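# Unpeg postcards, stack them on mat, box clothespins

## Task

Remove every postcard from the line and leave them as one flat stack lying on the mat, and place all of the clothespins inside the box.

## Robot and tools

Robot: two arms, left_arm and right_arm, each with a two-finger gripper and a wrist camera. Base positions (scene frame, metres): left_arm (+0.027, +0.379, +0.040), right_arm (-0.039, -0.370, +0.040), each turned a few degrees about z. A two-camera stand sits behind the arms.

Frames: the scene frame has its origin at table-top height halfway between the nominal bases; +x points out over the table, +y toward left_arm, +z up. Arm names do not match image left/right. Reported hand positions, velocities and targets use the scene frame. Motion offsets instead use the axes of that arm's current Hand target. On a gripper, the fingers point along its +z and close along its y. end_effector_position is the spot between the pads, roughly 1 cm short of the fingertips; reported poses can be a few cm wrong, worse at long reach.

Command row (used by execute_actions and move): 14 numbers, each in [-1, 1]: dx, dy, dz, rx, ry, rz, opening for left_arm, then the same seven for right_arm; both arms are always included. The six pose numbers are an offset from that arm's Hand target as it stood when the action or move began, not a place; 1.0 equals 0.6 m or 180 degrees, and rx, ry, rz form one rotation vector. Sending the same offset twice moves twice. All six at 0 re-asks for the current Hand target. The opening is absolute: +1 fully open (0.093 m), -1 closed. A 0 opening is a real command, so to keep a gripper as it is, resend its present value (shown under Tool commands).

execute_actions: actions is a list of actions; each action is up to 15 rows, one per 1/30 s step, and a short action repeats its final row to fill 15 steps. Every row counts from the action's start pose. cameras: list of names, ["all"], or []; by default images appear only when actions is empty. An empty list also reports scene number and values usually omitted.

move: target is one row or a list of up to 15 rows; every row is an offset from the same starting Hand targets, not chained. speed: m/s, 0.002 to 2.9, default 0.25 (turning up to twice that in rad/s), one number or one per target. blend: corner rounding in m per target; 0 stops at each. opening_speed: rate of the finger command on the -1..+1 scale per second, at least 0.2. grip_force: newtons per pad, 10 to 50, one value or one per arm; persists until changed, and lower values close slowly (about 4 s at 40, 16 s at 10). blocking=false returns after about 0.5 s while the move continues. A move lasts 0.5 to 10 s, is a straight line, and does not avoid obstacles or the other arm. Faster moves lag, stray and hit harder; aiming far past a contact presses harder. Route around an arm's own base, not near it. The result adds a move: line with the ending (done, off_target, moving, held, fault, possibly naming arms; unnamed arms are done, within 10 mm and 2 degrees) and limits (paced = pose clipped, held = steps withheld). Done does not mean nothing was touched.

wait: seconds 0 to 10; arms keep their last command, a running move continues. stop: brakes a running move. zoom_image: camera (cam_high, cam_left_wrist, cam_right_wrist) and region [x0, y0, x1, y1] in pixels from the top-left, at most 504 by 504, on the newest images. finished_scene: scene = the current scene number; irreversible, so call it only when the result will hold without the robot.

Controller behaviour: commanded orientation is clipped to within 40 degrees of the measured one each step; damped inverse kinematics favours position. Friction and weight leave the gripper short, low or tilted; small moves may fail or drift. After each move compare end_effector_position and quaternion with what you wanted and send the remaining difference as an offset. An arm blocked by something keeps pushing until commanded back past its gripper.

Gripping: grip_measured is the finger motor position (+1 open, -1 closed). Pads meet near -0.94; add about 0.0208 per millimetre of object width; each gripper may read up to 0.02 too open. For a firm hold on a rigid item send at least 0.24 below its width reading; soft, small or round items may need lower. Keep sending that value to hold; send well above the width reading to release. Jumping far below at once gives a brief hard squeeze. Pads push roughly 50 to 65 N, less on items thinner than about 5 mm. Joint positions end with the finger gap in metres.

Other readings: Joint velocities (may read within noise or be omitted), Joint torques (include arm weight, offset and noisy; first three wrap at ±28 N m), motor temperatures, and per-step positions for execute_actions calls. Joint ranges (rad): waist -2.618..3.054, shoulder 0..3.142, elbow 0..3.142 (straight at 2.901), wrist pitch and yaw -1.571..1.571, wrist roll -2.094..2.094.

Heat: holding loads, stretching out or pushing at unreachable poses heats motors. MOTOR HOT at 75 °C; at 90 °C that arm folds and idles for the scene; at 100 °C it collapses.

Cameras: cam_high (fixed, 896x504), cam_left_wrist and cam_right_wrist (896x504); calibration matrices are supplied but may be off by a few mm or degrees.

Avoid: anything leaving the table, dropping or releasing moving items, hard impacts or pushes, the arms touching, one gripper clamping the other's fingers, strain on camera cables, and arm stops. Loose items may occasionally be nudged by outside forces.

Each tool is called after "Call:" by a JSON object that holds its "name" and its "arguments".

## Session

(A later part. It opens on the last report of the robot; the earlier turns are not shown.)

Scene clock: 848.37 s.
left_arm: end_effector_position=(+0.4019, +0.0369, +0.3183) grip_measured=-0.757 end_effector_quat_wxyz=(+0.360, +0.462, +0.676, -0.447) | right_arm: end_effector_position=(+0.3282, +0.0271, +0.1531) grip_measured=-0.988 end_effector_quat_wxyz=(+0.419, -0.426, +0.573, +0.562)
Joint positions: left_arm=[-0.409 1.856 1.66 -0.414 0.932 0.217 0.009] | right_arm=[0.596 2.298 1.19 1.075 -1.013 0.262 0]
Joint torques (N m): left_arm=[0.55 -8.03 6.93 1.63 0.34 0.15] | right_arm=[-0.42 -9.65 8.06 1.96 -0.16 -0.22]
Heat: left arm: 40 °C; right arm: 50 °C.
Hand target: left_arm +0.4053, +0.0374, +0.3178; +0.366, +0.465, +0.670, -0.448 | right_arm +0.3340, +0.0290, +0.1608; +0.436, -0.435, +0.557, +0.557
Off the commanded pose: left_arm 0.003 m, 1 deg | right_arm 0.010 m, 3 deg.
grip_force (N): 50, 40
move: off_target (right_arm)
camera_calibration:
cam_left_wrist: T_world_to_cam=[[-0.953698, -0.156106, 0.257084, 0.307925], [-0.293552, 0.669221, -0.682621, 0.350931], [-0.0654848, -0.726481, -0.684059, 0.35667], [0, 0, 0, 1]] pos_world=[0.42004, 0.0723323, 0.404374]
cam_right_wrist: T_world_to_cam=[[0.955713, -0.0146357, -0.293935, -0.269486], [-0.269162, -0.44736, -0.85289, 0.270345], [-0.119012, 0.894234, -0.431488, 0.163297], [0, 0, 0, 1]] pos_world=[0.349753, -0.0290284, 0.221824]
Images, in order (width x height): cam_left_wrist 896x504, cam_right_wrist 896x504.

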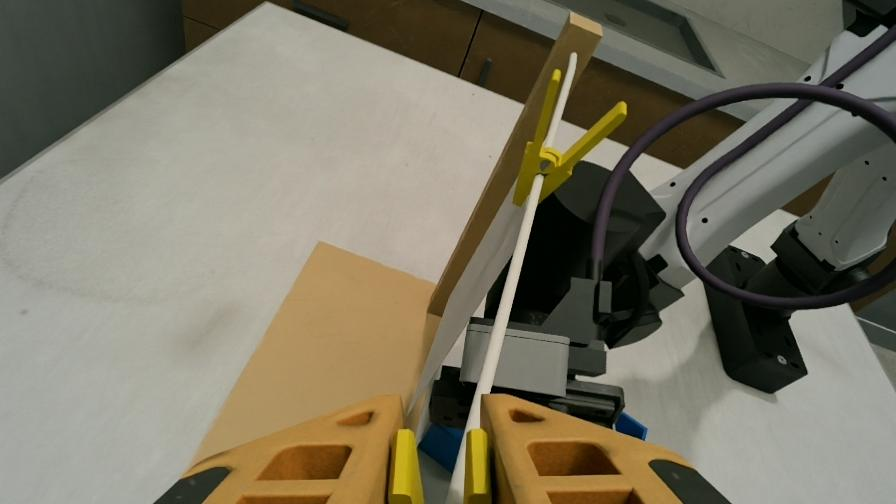

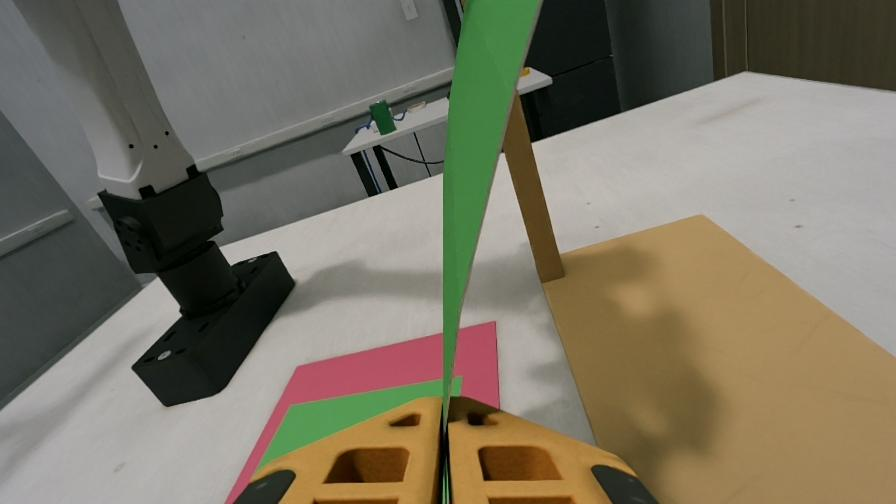

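Call:
{"name": "move", "arguments": {"target": [0,0,0,0,0,0,-1,0.075,0.01,0,0,0,0,-1], "speed": 0.06, "cameras": ["all"]}}

Call:
{"name": "zoom_image", "arguments": {"camera": "cam_high", "region": [430, 140, 550, 260]}}

Scene clock: 852.30 s.
left_arm: end_effector_position=(+0.4019, +0.0369, +0.3183) grip_measured=-0.773 end_effector_quat_wxyz=(+0.360, +0.462, +0.676, -0.447) | right_arm: end_effector_position=(+0.3214, +0.0261, +0.1202) grip_measured=-0.988 end_effector_quat_wxyz=(+0.429, -0.429, +0.564, +0.560)
Joint positions: left_arm=[-0.409 1.856 1.66 -0.414 0.932 0.217 0.008] | right_arm=[0.603 2.396 1.163 1.223 -1.003 0.258 0]
Joint torques (N m): left_arm=[0.64 -8.02 6.87 1.64 0.38 0.15] | right_arm=[0.87 -9.78 4.6 2.05 -0.07 -0.18]
Heat: left arm: 40 °C; right arm: 50 °C.
Hand target: left_arm +0.4053, +0.0374, +0.3178; +0.366, +0.465, +0.670, -0.448 | right_arm +0.3174, +0.0289, +0.1185; +0.436, -0.435, +0.557, +0.557
Off the commanded pose: left_arm 0.003 m, 1 deg | right_arm 0.005 m, 1 deg.
grip_force (N): 50, 40
move: done
camera_calibration:
cam_left_wrist: T_world_to_cam=[[-0.953698, -0.156106, 0.257084, 0.307925], [-0.293552, 0.669221, -0.682621, 0.350931], [-0.0654848, -0.726481, -0.684059, 0.35667], [0, 0, 0, 1]] pos_world=[0.42004, 0.0723323, 0.404374]
cam_right_wrist: T_world_to_cam=[[0.962546, -0.0136192, -0.270775, -0.277724], [-0.24941, -0.436063, -0.864664, 0.234699], [-0.106299, 0.899813, -0.423127, 0.144016], [0, 0, 0, 1]] pos_world=[0.341167, -0.0310262, 0.188672]

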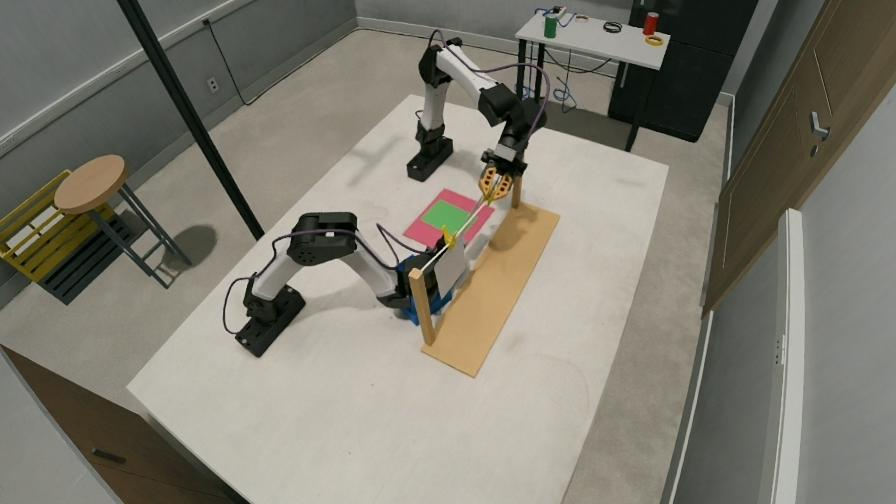

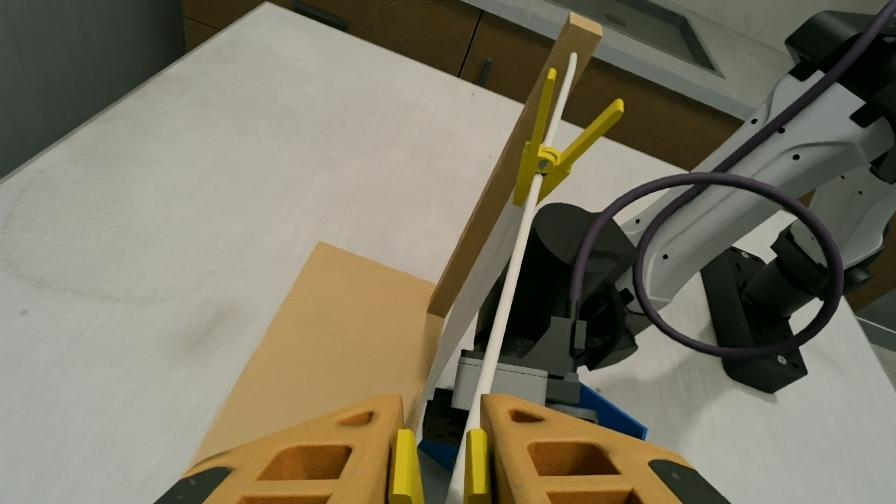

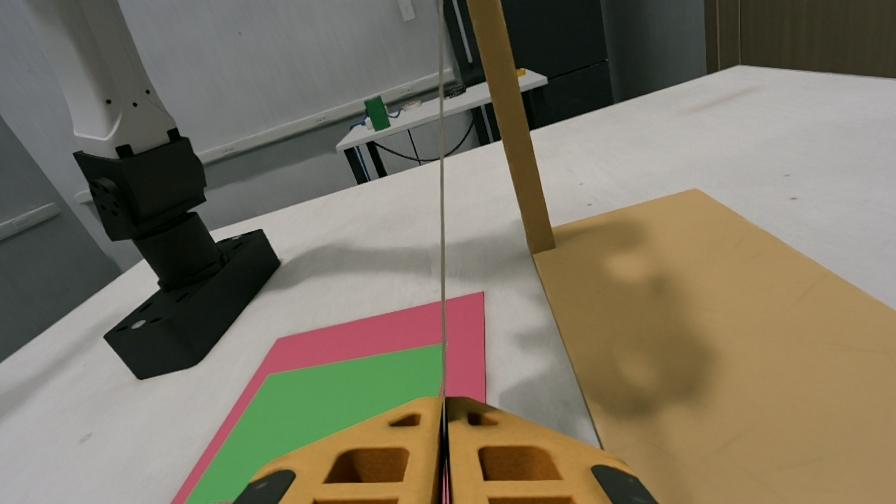

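Scaled by 4.200 from the camera's 896x504 image, which has a finer 1280x720 frame.

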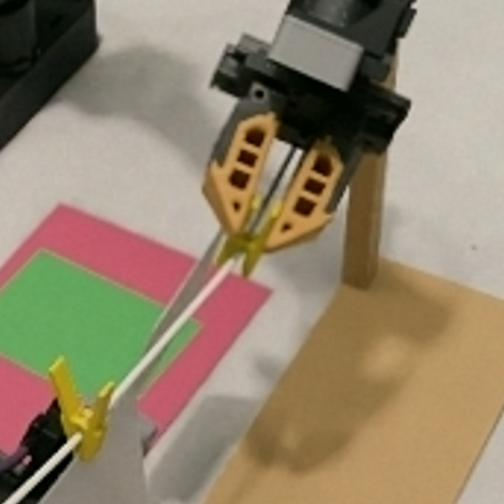

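Call:
{"name": "move", "arguments": {"target": [[-0.108,0.003,-0.033,0,0,0,-1,-0.012,0.204,0.035,0,0,0,-1],[-0.108,0.003,-0.033,0,0,0,-1,-0.004,0.262,0.177,0.132,0.1037,0.418,-1],[-0.108,0.003,-0.033,0,0,0,-1,0.177,0.2175,0.196,0.132,0.1037,0.418,-1]], "speed": [0.15,0.18,0.1], "blend": [0.02,0.01,0], "cameras": ["all"]}}

Call:
{"name": "zoom_image", "arguments": {"camera": "cam_high", "region": [390, 140, 540, 290]}}

Scene clock: 870.90 s.
left_arm: end_effector_position=(+0.4209, +0.0369, +0.3727) grip_measured=-0.773 end_effector_quat_wxyz=(+0.354, +0.458, +0.682, -0.446) | right_arm: end_effector_position=(+0.1675, +0.1453, +0.0519) grip_measured=-0.988 end_effector_quat_wxyz=(-0.007, +0.001, +0.857, +0.514)
Joint positions: left_arm=[-0.39 1.983 2.067 -0.724 0.94 0.233 0.008] | right_arm=[1.093 2.266 1.192 0.52 -0.461 1.317 0]
Joint torques (N m): left_arm=[0.62 -8.24 10.33 1.43 0.43 0.16] | right_arm=[0.75 -9.28 5.44 2.17 -0.11 0.05]
Heat: left arm: 39 °C; right arm: 48 °C.
Hand target: left_arm +0.4248, +0.0372, +0.3828; +0.367, +0.465, +0.670, -0.448 | right_arm +0.1651, +0.1467, +0.0471; -0.006, +0.005, +0.857, +0.515
Off the commanded pose: left_arm 0.011 m, 2 deg | right_arm 0.005 m, 0 deg.
grip_force (N): 50, 40
move: off_target (left_arm)
camera_calibration:
cam_left_wrist: T_world_to_cam=[[-0.949051, -0.164465, 0.268798, 0.305998], [-0.307093, 0.674017, -0.67186, 0.395104], [-0.0706771, -0.720176, -0.690182, 0.399362], [0, 0, 0, 1]] pos_world=[0.439967, 0.0716302, 0.458836]
cam_right_wrist: T_world_to_cam=[[-0.0167658, -0.477726, -0.878349, 0.11662], [-0.897134, -0.38066, 0.224162, 0.233176], [-0.441441, 0.791754, -0.422202, 0.0632237], [0, 0, 0, 1]] pos_world=[0.239055, 0.0944156, 0.0768569]

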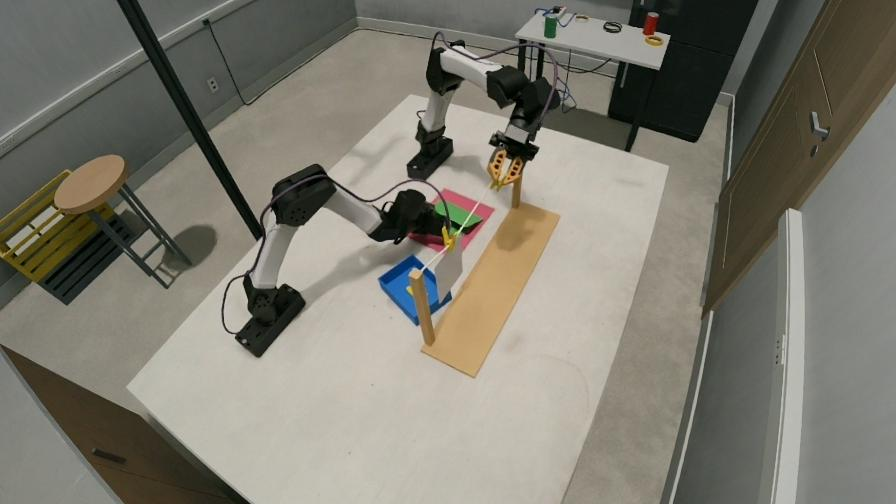

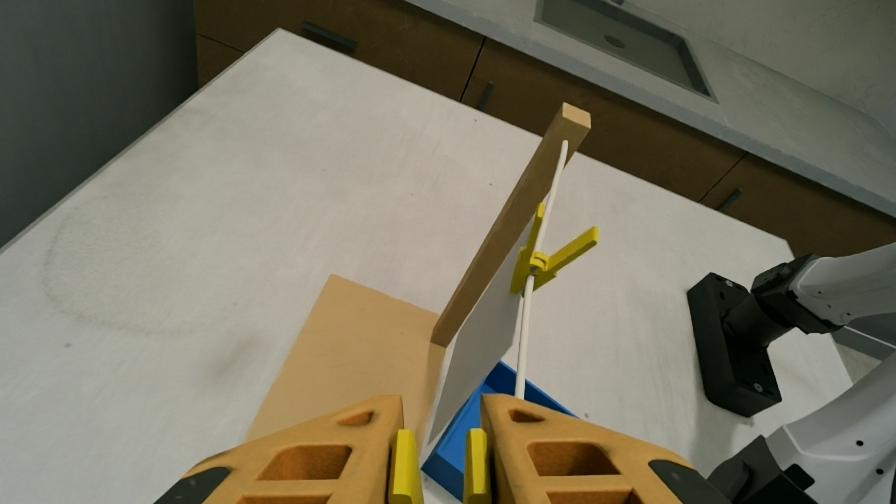

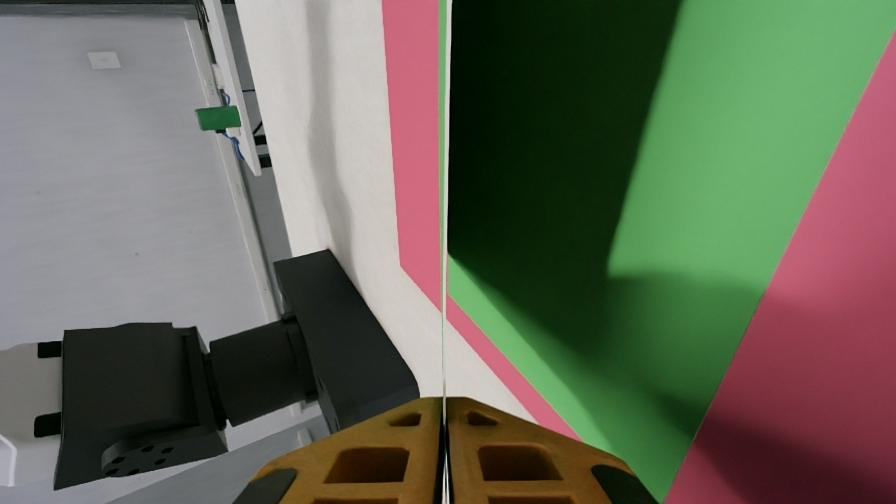

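Scaled by 3.360 from the camera's 896x504 image, which has a finer 1280x720 frame.

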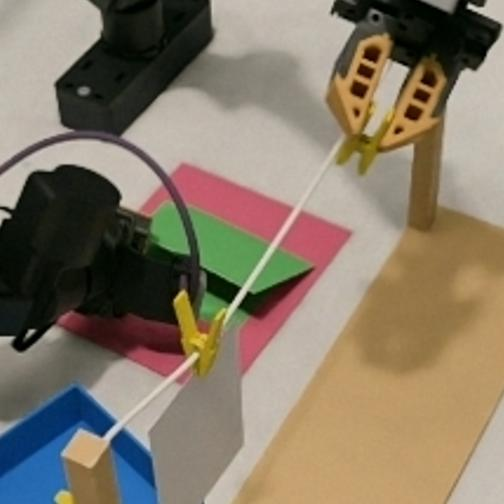

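Call:
{"name": "move", "arguments": {"target": [[0,0,0,0,0,0,-1,0,-0.0118,0.0063,0,0,0,-1],[0,0,0,0,0,0,-1,0,-0.0118,0.0063,0,0,0,0.0],[0,0,0,0,0,0,-1,0,-0.0118,-0.144,0,0,0,0.0]], "speed": [0.05,0.05,0.1], "opening_speed": 0.3, "cameras": ["cam_right_wrist","cam_high"]}}

Call:
{"name": "zoom_image", "arguments": {"camera": "cam_high", "region": [390, 140, 540, 290]}}

Scene clock: 885.47 s.
left_arm: end_effector_position=(+0.4208, +0.0369, +0.3727) grip_measured=-0.773 end_effector_quat_wxyz=(+0.354, +0.458, +0.682, -0.446) | right_arm: end_effector_position=(+0.1642, +0.0684, +0.0680) grip_measured=-0.001 end_effector_quat_wxyz=(-0.015, +0.016, +0.863, +0.505)
Joint positions: left_arm=[-0.39 1.983 2.067 -0.724 0.94 0.233 0.008] | right_arm=[0.997 2.036 0.897 0.533 -0.534 1.28 0.045]
Joint torques (N m): left_arm=[0.72 -8.23 10.13 1.42 0.45 0.18] | right_arm=[-0.64 -11.63 4.75 1.89 -0.32 -0.26]
Heat: left arm: 41 °C; right arm: 49 °C.
Hand target: left_arm +0.4248, +0.0372, +0.3828; +0.366, +0.465, +0.670, -0.448 | right_arm +0.1654, +0.0671, +0.0815; -0.006, +0.005, +0.857, +0.515
Off the commanded pose: left_arm 0.011 m, 2 deg | right_arm 0.014 m, 2 deg.
grip_force (N): 50, 40
move: off_target (left_arm, right_arm)
camera_calibration:
cam_right_wrist: T_world_to_cam=[[-0.0506805, -0.496557, -0.866523, 0.0999963], [-0.896355, -0.360011, 0.258728, 0.193457], [-0.440431, 0.789825, -0.426846, 0.129806], [0, 0, 0, 1]] pos_world=[0.235644, 0.0167766, 0.0920036]
Images, in order (width x height): cam_high 896x504, cam_right_wrist 896x504.

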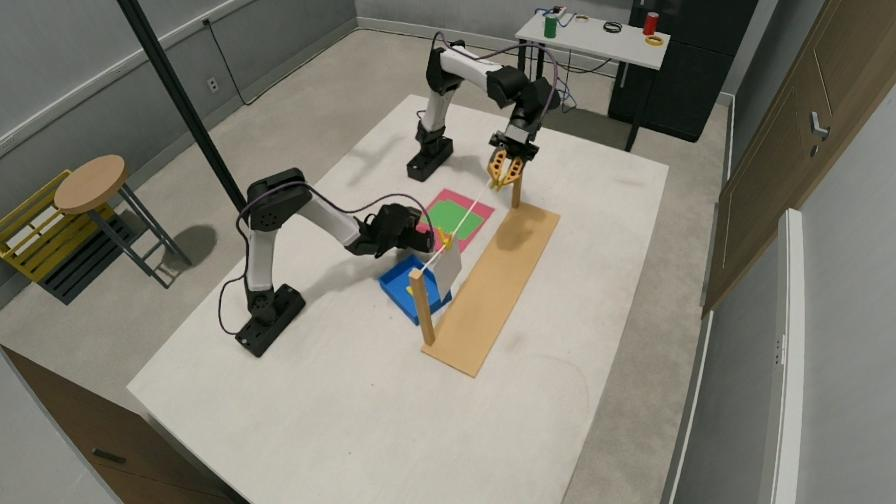

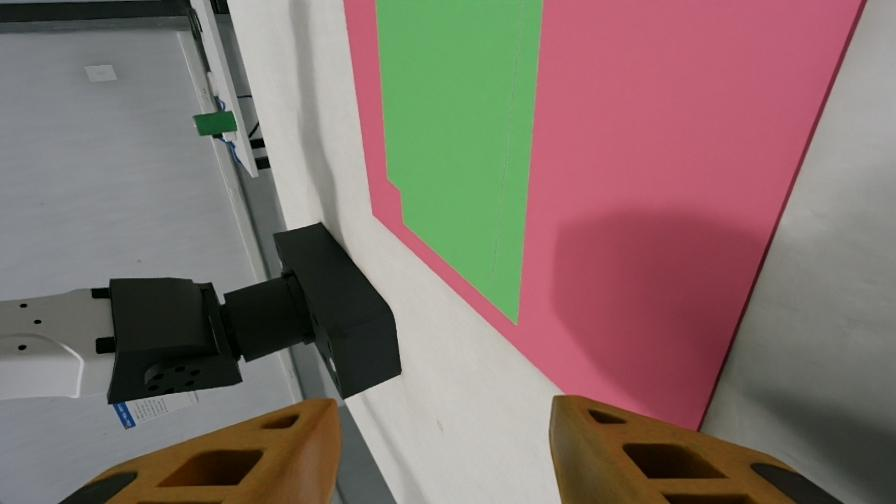

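Scaled by 3.360 from the camera's 896x504 image, which has a finer 1280x720 frame.

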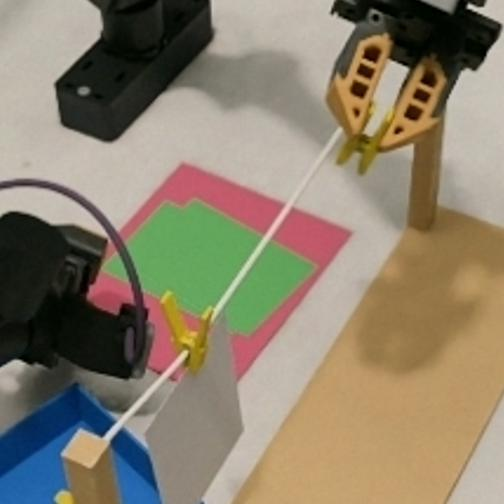

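Call:
{"name": "move", "arguments": {"target": [[0.056,-0.2327,-0.047,0.0127,0.072,0.099,-1,-0.225,-0.062,-0.716,0.3356,-0.154,-0.0934,-0.9],[0.253,-0.226,0.255,0.0127,0.072,0.099,-1,-0.225,-0.062,-0.716,0.3356,-0.154,-0.0934,-0.9]], "speed": [0.25,0.25], "blend": [0.02,0], "cameras": ["all"]}}

Scene clock: 915.67 s.
left_arm: end_effector_position=(+0.2578, -0.0791, +0.2256) grip_measured=-0.773 end_effector_quat_wxyz=(+0.329, +0.620, +0.624, -0.344) | right_arm: end_effector_position=(+0.2970, -0.3272, +0.2322) grip_measured=-0.899 end_effector_quat_wxyz=(+0.238, +0.002, +0.971, +0.003)
Joint positions: left_arm=[-0.874 1.833 1.417 -0.274 0.536 0.373 0.008] | right_arm=[0.2 1.41 1.3 -0.984 0.07 0.148 0.002]
Joint torques (N m): left_arm=[-0.23 -7.87 7.54 1.86 0.1 0.03] | right_arm=[-0.69 -5.97 9.77 1.3 0.02 -0.17]
Motor temperatures (°C): left_arm=[23 38 43 37 24 25 25] | right_arm=[23 51 41 38 24 25 24]
Heat: left arm: 43 °C; right arm: 51 °C.
Hand target: left_arm +0.2619, -0.0845, +0.2295; +0.344, +0.618, +0.618, -0.344 | right_arm +0.3017, -0.3301, +0.2481; +0.259, +0.000, +0.966, +0.000
Off the commanded pose: left_arm 0.008 m, 2 deg | right_arm 0.017 m, 2 deg.
grip_force (N): 50, 40
move: off_target (right_arm)
camera_calibration:
cam_left_wrist: T_world_to_cam=[[-0.99957, 0.0276333, 0.00979598, 0.258391], [0.0181213, 0.844975, -0.534499, 0.223035], [-0.0230473, -0.534092, -0.845112, 0.240111], [0, 0, 0, 1]] pos_world=[0.259772, -0.0673576, 0.319602]
cam_right_wrist: T_world_to_cam=[[-0.0133616, -0.999907, -0.00263338, -0.323764], [-0.999333, 0.0134434, -0.0339668, 0.348404], [0.033999, 0.00217777, -0.999419, 0.305126], [0, 0, 0, 1]] pos_world=[0.333472, -0.329083, 0.315931]

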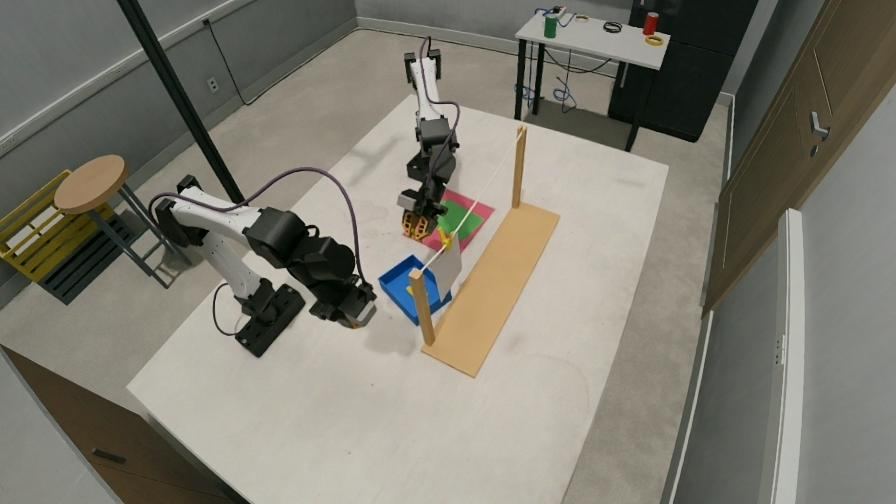

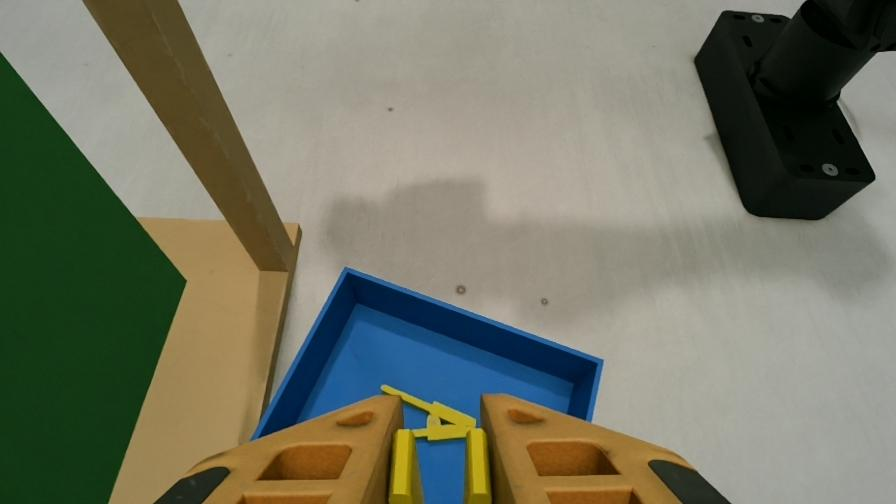

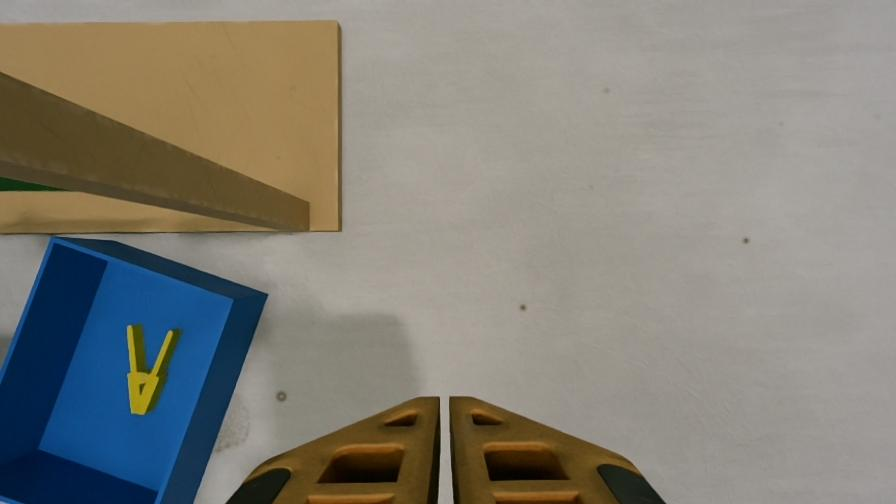

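Call:
{"name": "move", "arguments": {"target": [[0.1537,-0.01,0.227,0,0,0,-1,0,0,0,0,0,0,-0.9],[0.1537,-0.01,0.227,0,0,0,0.3,0,0,0,0,0,0,-0.9],[-0.03,-0.01,0.11,0,0,0,0.3,0,0,0,0,0,0,-0.9]], "speed": [0.15,0.1,0.2], "opening_speed": 0.6, "cameras": ["all"]}}

Scene clock: 931.53 s.
left_arm: end_effector_position=(+0.2549, -0.1444, +0.1752) grip_measured=+0.298 end_effector_quat_wxyz=(+0.311, +0.620, +0.636, -0.338) | right_arm: end_effector_position=(+0.2970, -0.3272, +0.2322) grip_measured=-0.899 end_effector_quat_wxyz=(+0.238, +0.002, +0.971, +0.003)
Joint positions: left_arm=[-0.968 2.083 1.588 -0.204 0.457 0.302 0.06] | right_arm=[0.2 1.41 1.3 -0.984 0.07 0.148 0.002]
Joint torques (N m): left_arm=[-0.54 -13.7 9.31 1.61 0.09 0.06] | right_arm=[-0.7 -5.94 9.76 1.3 0.01 -0.17]
Heat: left arm: 42 °C; right arm: 47 °C.
Hand target: left_arm +0.2560, -0.1501, +0.2101; +0.344, +0.618, +0.618, -0.344 | right_arm +0.3017, -0.3301, +0.2481; +0.259, +0.000, +0.966, +0.000
Off the commanded pose: left_arm 0.035 m, 4 deg | right_arm 0.017 m, 2 deg.
grip_force (N): 50, 40
move: off_target (left_arm, right_arm); target 2's new opening was sent with left_arm's hand 0.012 m and 2 deg from that target
camera_calibration:
cam_left_wrist: T_world_to_cam=[[-0.999263, 0.0201132, 0.0326941, 0.252554], [0.000970308, 0.864694, -0.502298, 0.252951], [-0.0383732, -0.501896, -0.864076, 0.174527], [0, 0, 0, 1]] pos_world=[0.25882, -0.13621, 0.269605]
cam_right_wrist: T_world_to_cam=[[-0.0133616, -0.999907, -0.00263338, -0.323764], [-0.999333, 0.0134434, -0.0339668, 0.348404], [0.033999, 0.00217777, -0.999419, 0.305126], [0, 0, 0, 1]] pos_world=[0.333472, -0.329083, 0.315931]

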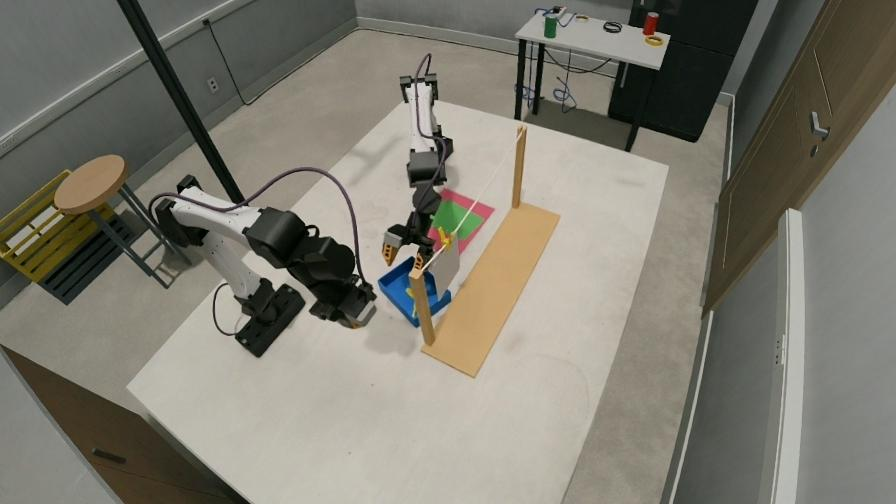

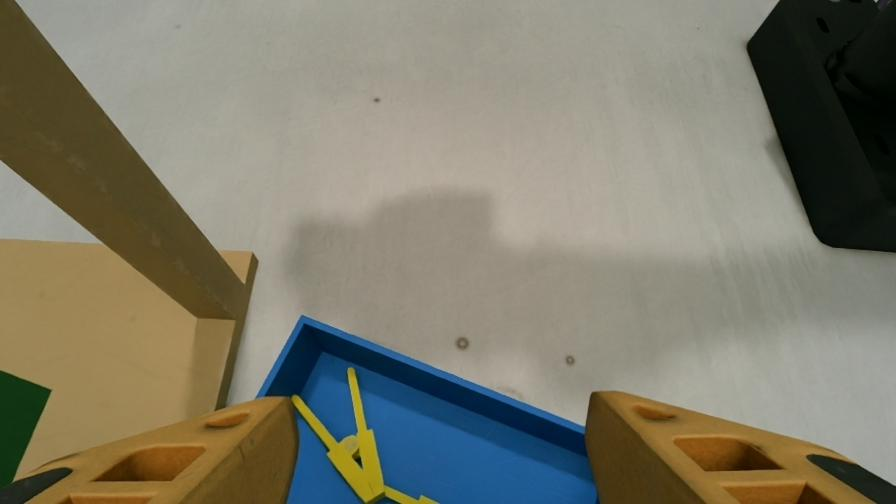

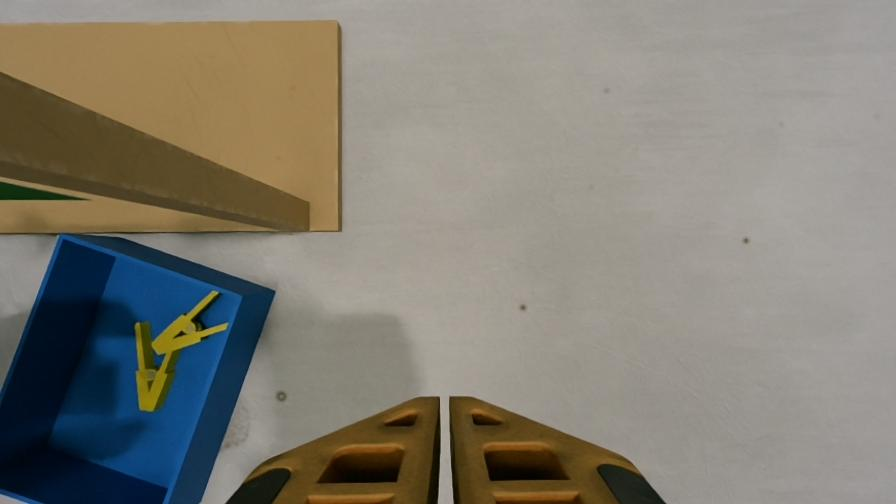

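Call:
{"name": "move", "arguments": {"target": [[0.056,0.023,-0.534,-0.486,-0.1385,-0.1385,0,0.01,0.04,0.1,0,0,0,-0.95],[0.056,0.023,-0.534,-0.486,-0.1385,-0.1385,0,0.031,0.07,0.29,0,0,0,-0.95],[0.056,0.023,-0.534,-0.486,-0.1385,-0.1385,0,0.031,0.37,0.29,0,0,0,-0.95],[0.056,0.023,-0.534,-0.486,-0.1385,-0.1385,0,0.031,0.33,0.29,0,0,0,-0.95]], "speed": [0.25,0.2,0.07,0.1], "blend": [0.02,0.0,0,0], "cameras": ["all"]}}

Scene clock: 958.53 s.
left_arm: end_effector_position=(+0.2723, +0.1347, +0.3412) grip_measured=+0.002 end_effector_quat_wxyz=(+0.701, +0.019, +0.713, +0.014) | right_arm: end_effector_position=(+0.3673, -0.1348, +0.0699) grip_measured=-0.947 end_effector_quat_wxyz=(+0.239, +0.001, +0.971, -0.017)
Joint positions: left_arm=[-1.202 1.243 0.782 0.405 -1.256 -0.007 0.045] | right_arm=[0.672 2.074 1.436 -0.553 0.306 0.575 0]
Joint torques (N m): left_arm=[-0.57 -5.68 6.58 1.71 -0.18 0.04] | right_arm=[-0.51 -13.24 5.98 1.33 0.01 -0.17]
Motor temperatures (°C): left_arm=[23 41 40 39 24 25 24] | right_arm=[23 44 46 35 24 25 24]
Heat: left arm: 41 °C; right arm: 46 °C.
Hand target: left_arm +0.2695, +0.1399, +0.3504; +0.707, -0.001, +0.707, +0.000 | right_arm +0.3728, -0.1322, +0.0882; +0.259, +0.000, +0.966, +0.000
Off the commanded pose: left_arm 0.011 m, 3 deg | right_arm 0.019 m, 3 deg.
grip_force (N): 50, 40
move: off_target (left_arm, right_arm)
camera_calibration:
cam_left_wrist: T_world_to_cam=[[-0.0186455, -0.997496, -0.0682279, 0.163441], [-0.430886, 0.0695943, -0.899719, 0.455258], [0.902214, 0.0126227, -0.431104, -0.0144878], [0, 0, 0, 1]] pos_world=[0.212283, 0.131531, 0.41451]
cam_right_wrist: T_world_to_cam=[[-0.0210455, -0.999113, 0.0364723, -0.130695], [-0.99918, 0.0197569, -0.0353386, 0.411411], [0.0345866, -0.0371862, -0.99871, 0.134517], [0, 0, 0, 1]] pos_world=[0.40367, -0.133705, 0.153649]

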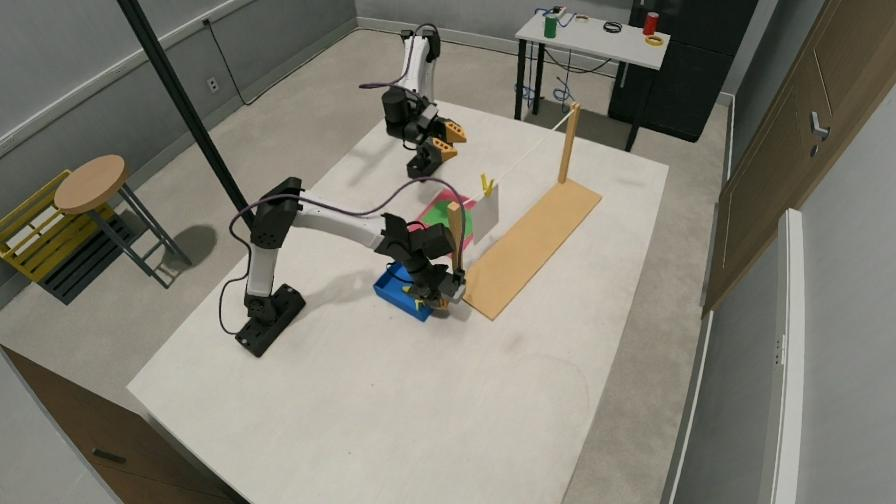

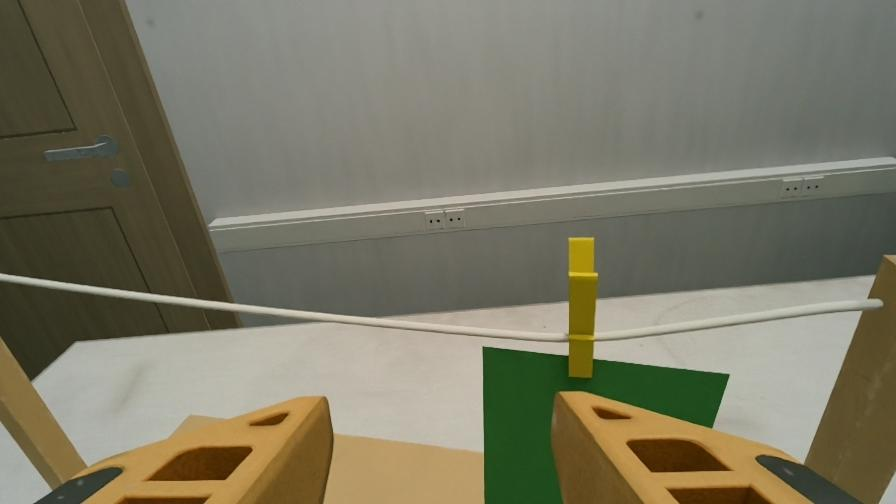

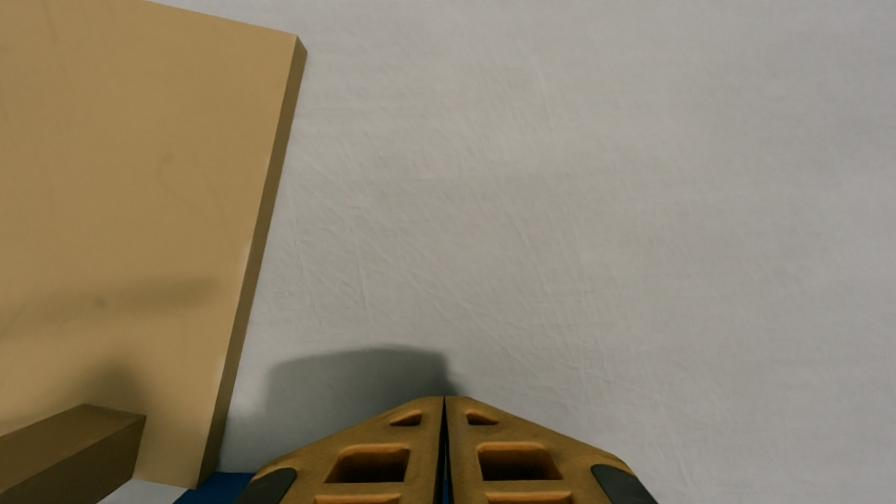

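Call:
{"name": "move", "arguments": {"target": [[0.017,-0.11,0.1,0.061,0,0,0,0.041,-0.08,-0.239,0,0,0,0.5],[0.017,-0.11,0.1,0.061,0,0,0,0.0565,0.17,-0.229,-0.4543,-0.1217,-0.0492,1]], "speed": [0.2,0.15], "blend": [0.02,0], "cameras": ["all"]}}

Scene clock: 984.50 s.
left_arm: end_effector_position=(+0.3246, +0.0797, +0.3227) grip_measured=+0.002 end_effector_quat_wxyz=(+0.692, +0.084, +0.715, -0.047) | right_arm: end_effector_position=(+0.2713, -0.0332, +0.1826) grip_measured=+1.000 end_effector_quat_wxyz=(+0.352, -0.231, +0.678, +0.602)
Joint positions: left_arm=[-1.051 1.445 0.873 0.511 -0.927 0.001 0.045] | right_arm=[0.594 1.934 0.703 1.193 -0.816 0.685 0.093]
Joint torques (N m): left_arm=[0.62 -4.33 10.36 1.99 0.03 0.03] | right_arm=[-0.14 -6.52 7.15 2.2 -0.2 0.05]
Motor temperatures (°C): left_arm=[23 37 41 40 24 25 23] | right_arm=[23 51 42 36 24 25 24]
Heat: left arm: 41 °C; right arm: 51 °C.
Hand target: left_arm +0.3296, +0.0740, +0.3401; +0.704, +0.067, +0.704, -0.067 | right_arm +0.2748, -0.0301, +0.1903; +0.359, -0.236, +0.666, +0.609
Off the commanded pose: left_arm 0.019 m, 4 deg | right_arm 0.009 m, 2 deg.
grip_force (N): 50, 40
move: off_target (left_arm)
camera_calibration:
cam_left_wrist: T_world_to_cam=[[-0.1964, -0.978004, -0.0702578, 0.165112], [-0.428216, 0.150011, -0.891138, 0.454909], [0.882076, -0.144934, -0.448259, -0.0443587], [0, 0, 0, 1]] pos_world=[0.266355, 0.0868102, 0.397103]
cam_right_wrist: T_world_to_cam=[[0.731381, -0.174315, -0.659315, -0.0850251], [-0.67509, -0.322029, -0.66374, 0.332929], [-0.0966189, 0.930544, -0.353204, 0.204003], [0, 0, 0, 1]] pos_world=[0.306654, -0.0974422, 0.236975]

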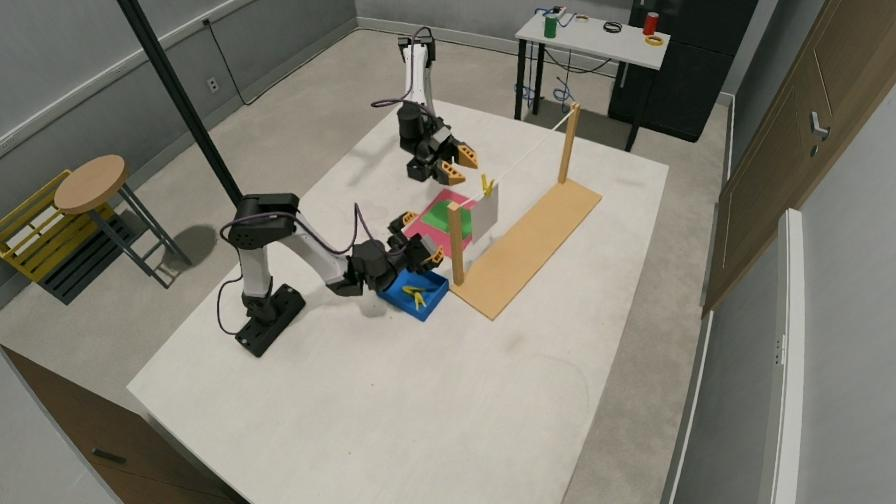

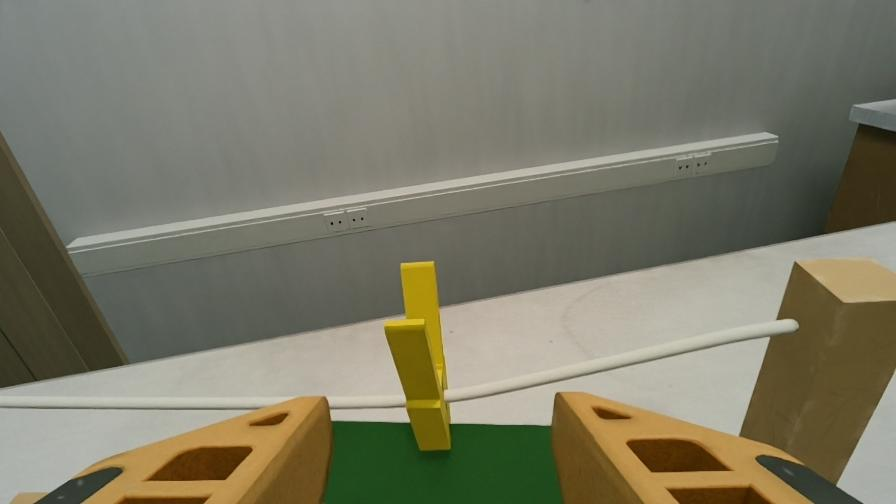

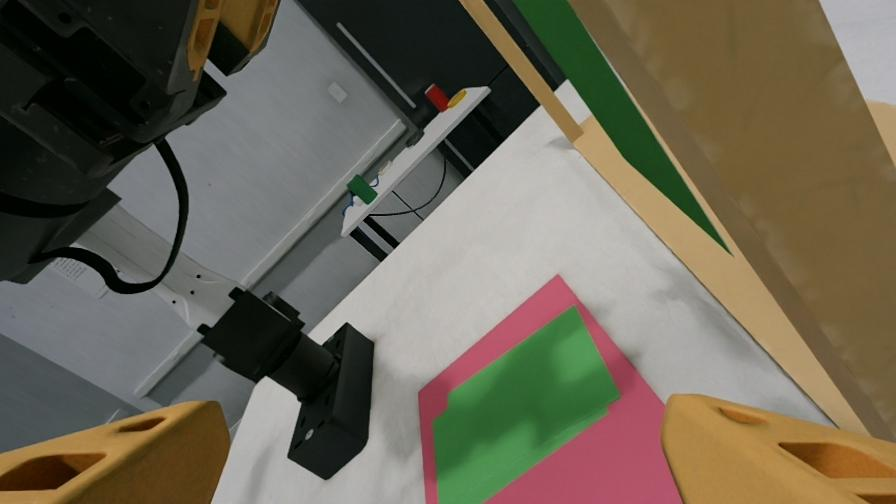

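Call:
{"name": "move", "arguments": {"target": [[0.033,0.0227,0.099,0,0,0,0,0,0,0,0,0,0,1],[0.033,0.0227,0.099,0,0,0,-0.75,0,0,0,0,0,0,1],[0.065,0.0227,0.107,0,0.25,0,-0.75,0,0,0,0,0,0,1]], "speed": [0.15,0.1,0.12], "opening_speed": 1.0, "cameras": ["all"]}}

Call:
{"name": "zoom_image", "arguments": {"camera": "cam_high", "region": [400, 110, 580, 290]}}

Scene clock: 999.33 s.
left_arm: end_effector_position=(+0.3898, +0.0744, +0.2965) grip_measured=-0.746 end_effector_quat_wxyz=(+0.379, +0.096, +0.920, -0.036) | right_arm: end_effector_position=(+0.2713, -0.0332, +0.1826) grip_measured=+1.000 end_effector_quat_wxyz=(+0.352, -0.231, +0.678, +0.602)
Joint positions: left_arm=[-0.789 1.817 1.835 -0.921 -0.44 -0.485 0.009] | right_arm=[0.594 1.934 0.703 1.193 -0.816 0.685 0.093]
Joint torques (N m): left_arm=[0.8 -6.71 9.87 1.2 -0.25 -0.05] | right_arm=[-0.16 -6.52 7.12 2.21 -0.21 0.05]
Heat: left arm: 43 °C; right arm: 48 °C.
Hand target: left_arm +0.3951, +0.0752, +0.3011; +0.381, +0.088, +0.920, -0.037 | right_arm +0.2748, -0.0301, +0.1903; +0.359, -0.236, +0.666, +0.609
Off the commanded pose: left_arm 0.007 m, 1 deg | right_arm 0.009 m, 2 deg.
grip_force (N): 50, 40
move: done; target 2's new opening was sent with left_arm's hand 0.016 m and 3 deg from that target
camera_calibration:
cam_left_wrist: T_world_to_cam=[[-0.227497, -0.973683, -0.0136686, 0.165834], [-0.913029, 0.218164, -0.344648, 0.482159], [0.33856, -0.0659268, -0.938632, 0.236958], [0, 0, 0, 1]] pos_world=[0.397728, 0.0719018, 0.390858]
cam_right_wrist: T_world_to_cam=[[0.731381, -0.174315, -0.659315, -0.0850251], [-0.67509, -0.322029, -0.66374, 0.332929], [-0.0966189, 0.930544, -0.353204, 0.204003], [0, 0, 0, 1]] pos_world=[0.306654, -0.0974422, 0.236975]

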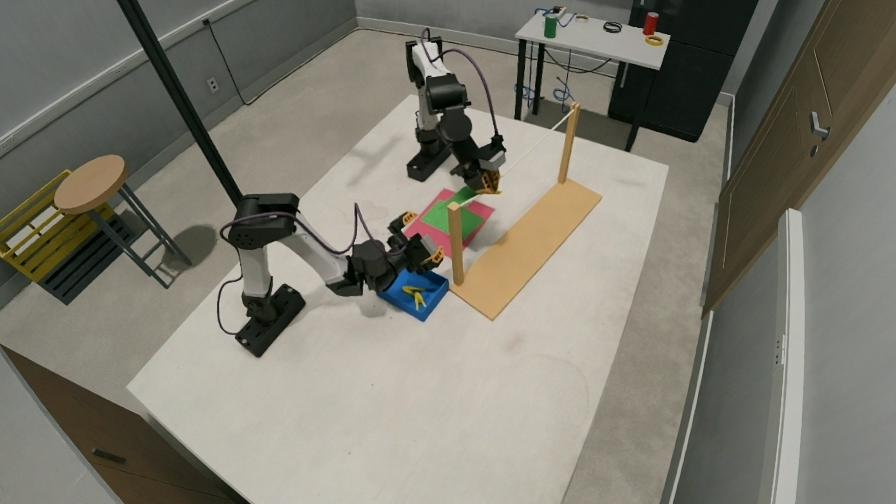

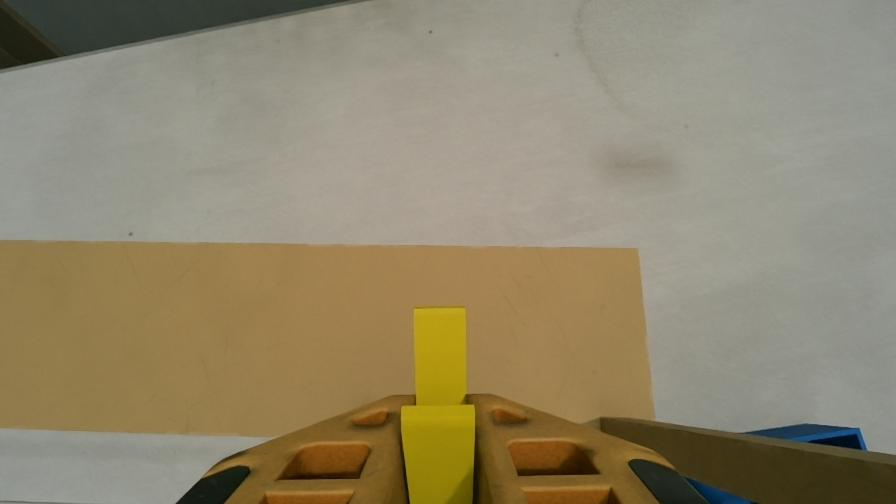

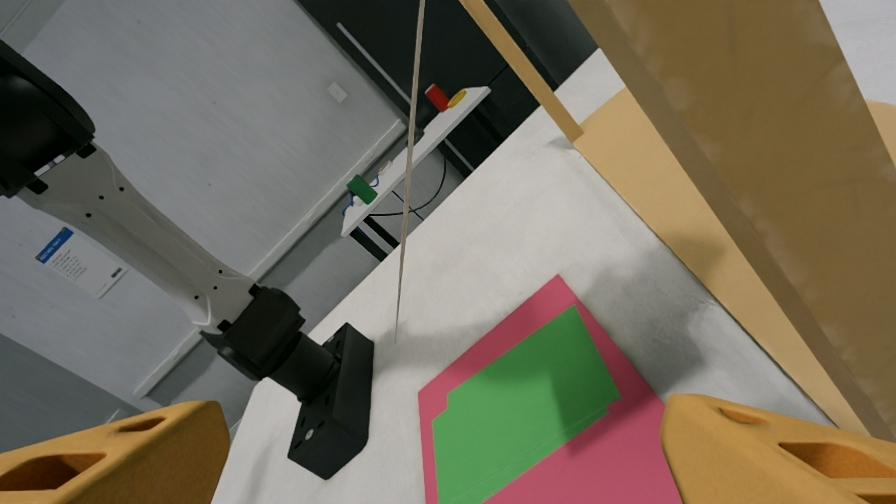

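Scaled by 2.800 from the camera's 896x504 image, which has a finer 1280x720 frame.

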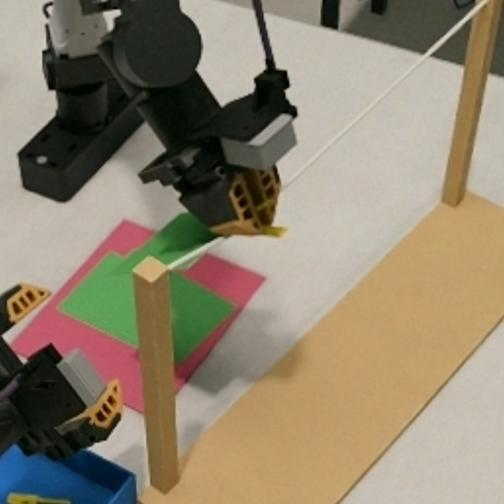

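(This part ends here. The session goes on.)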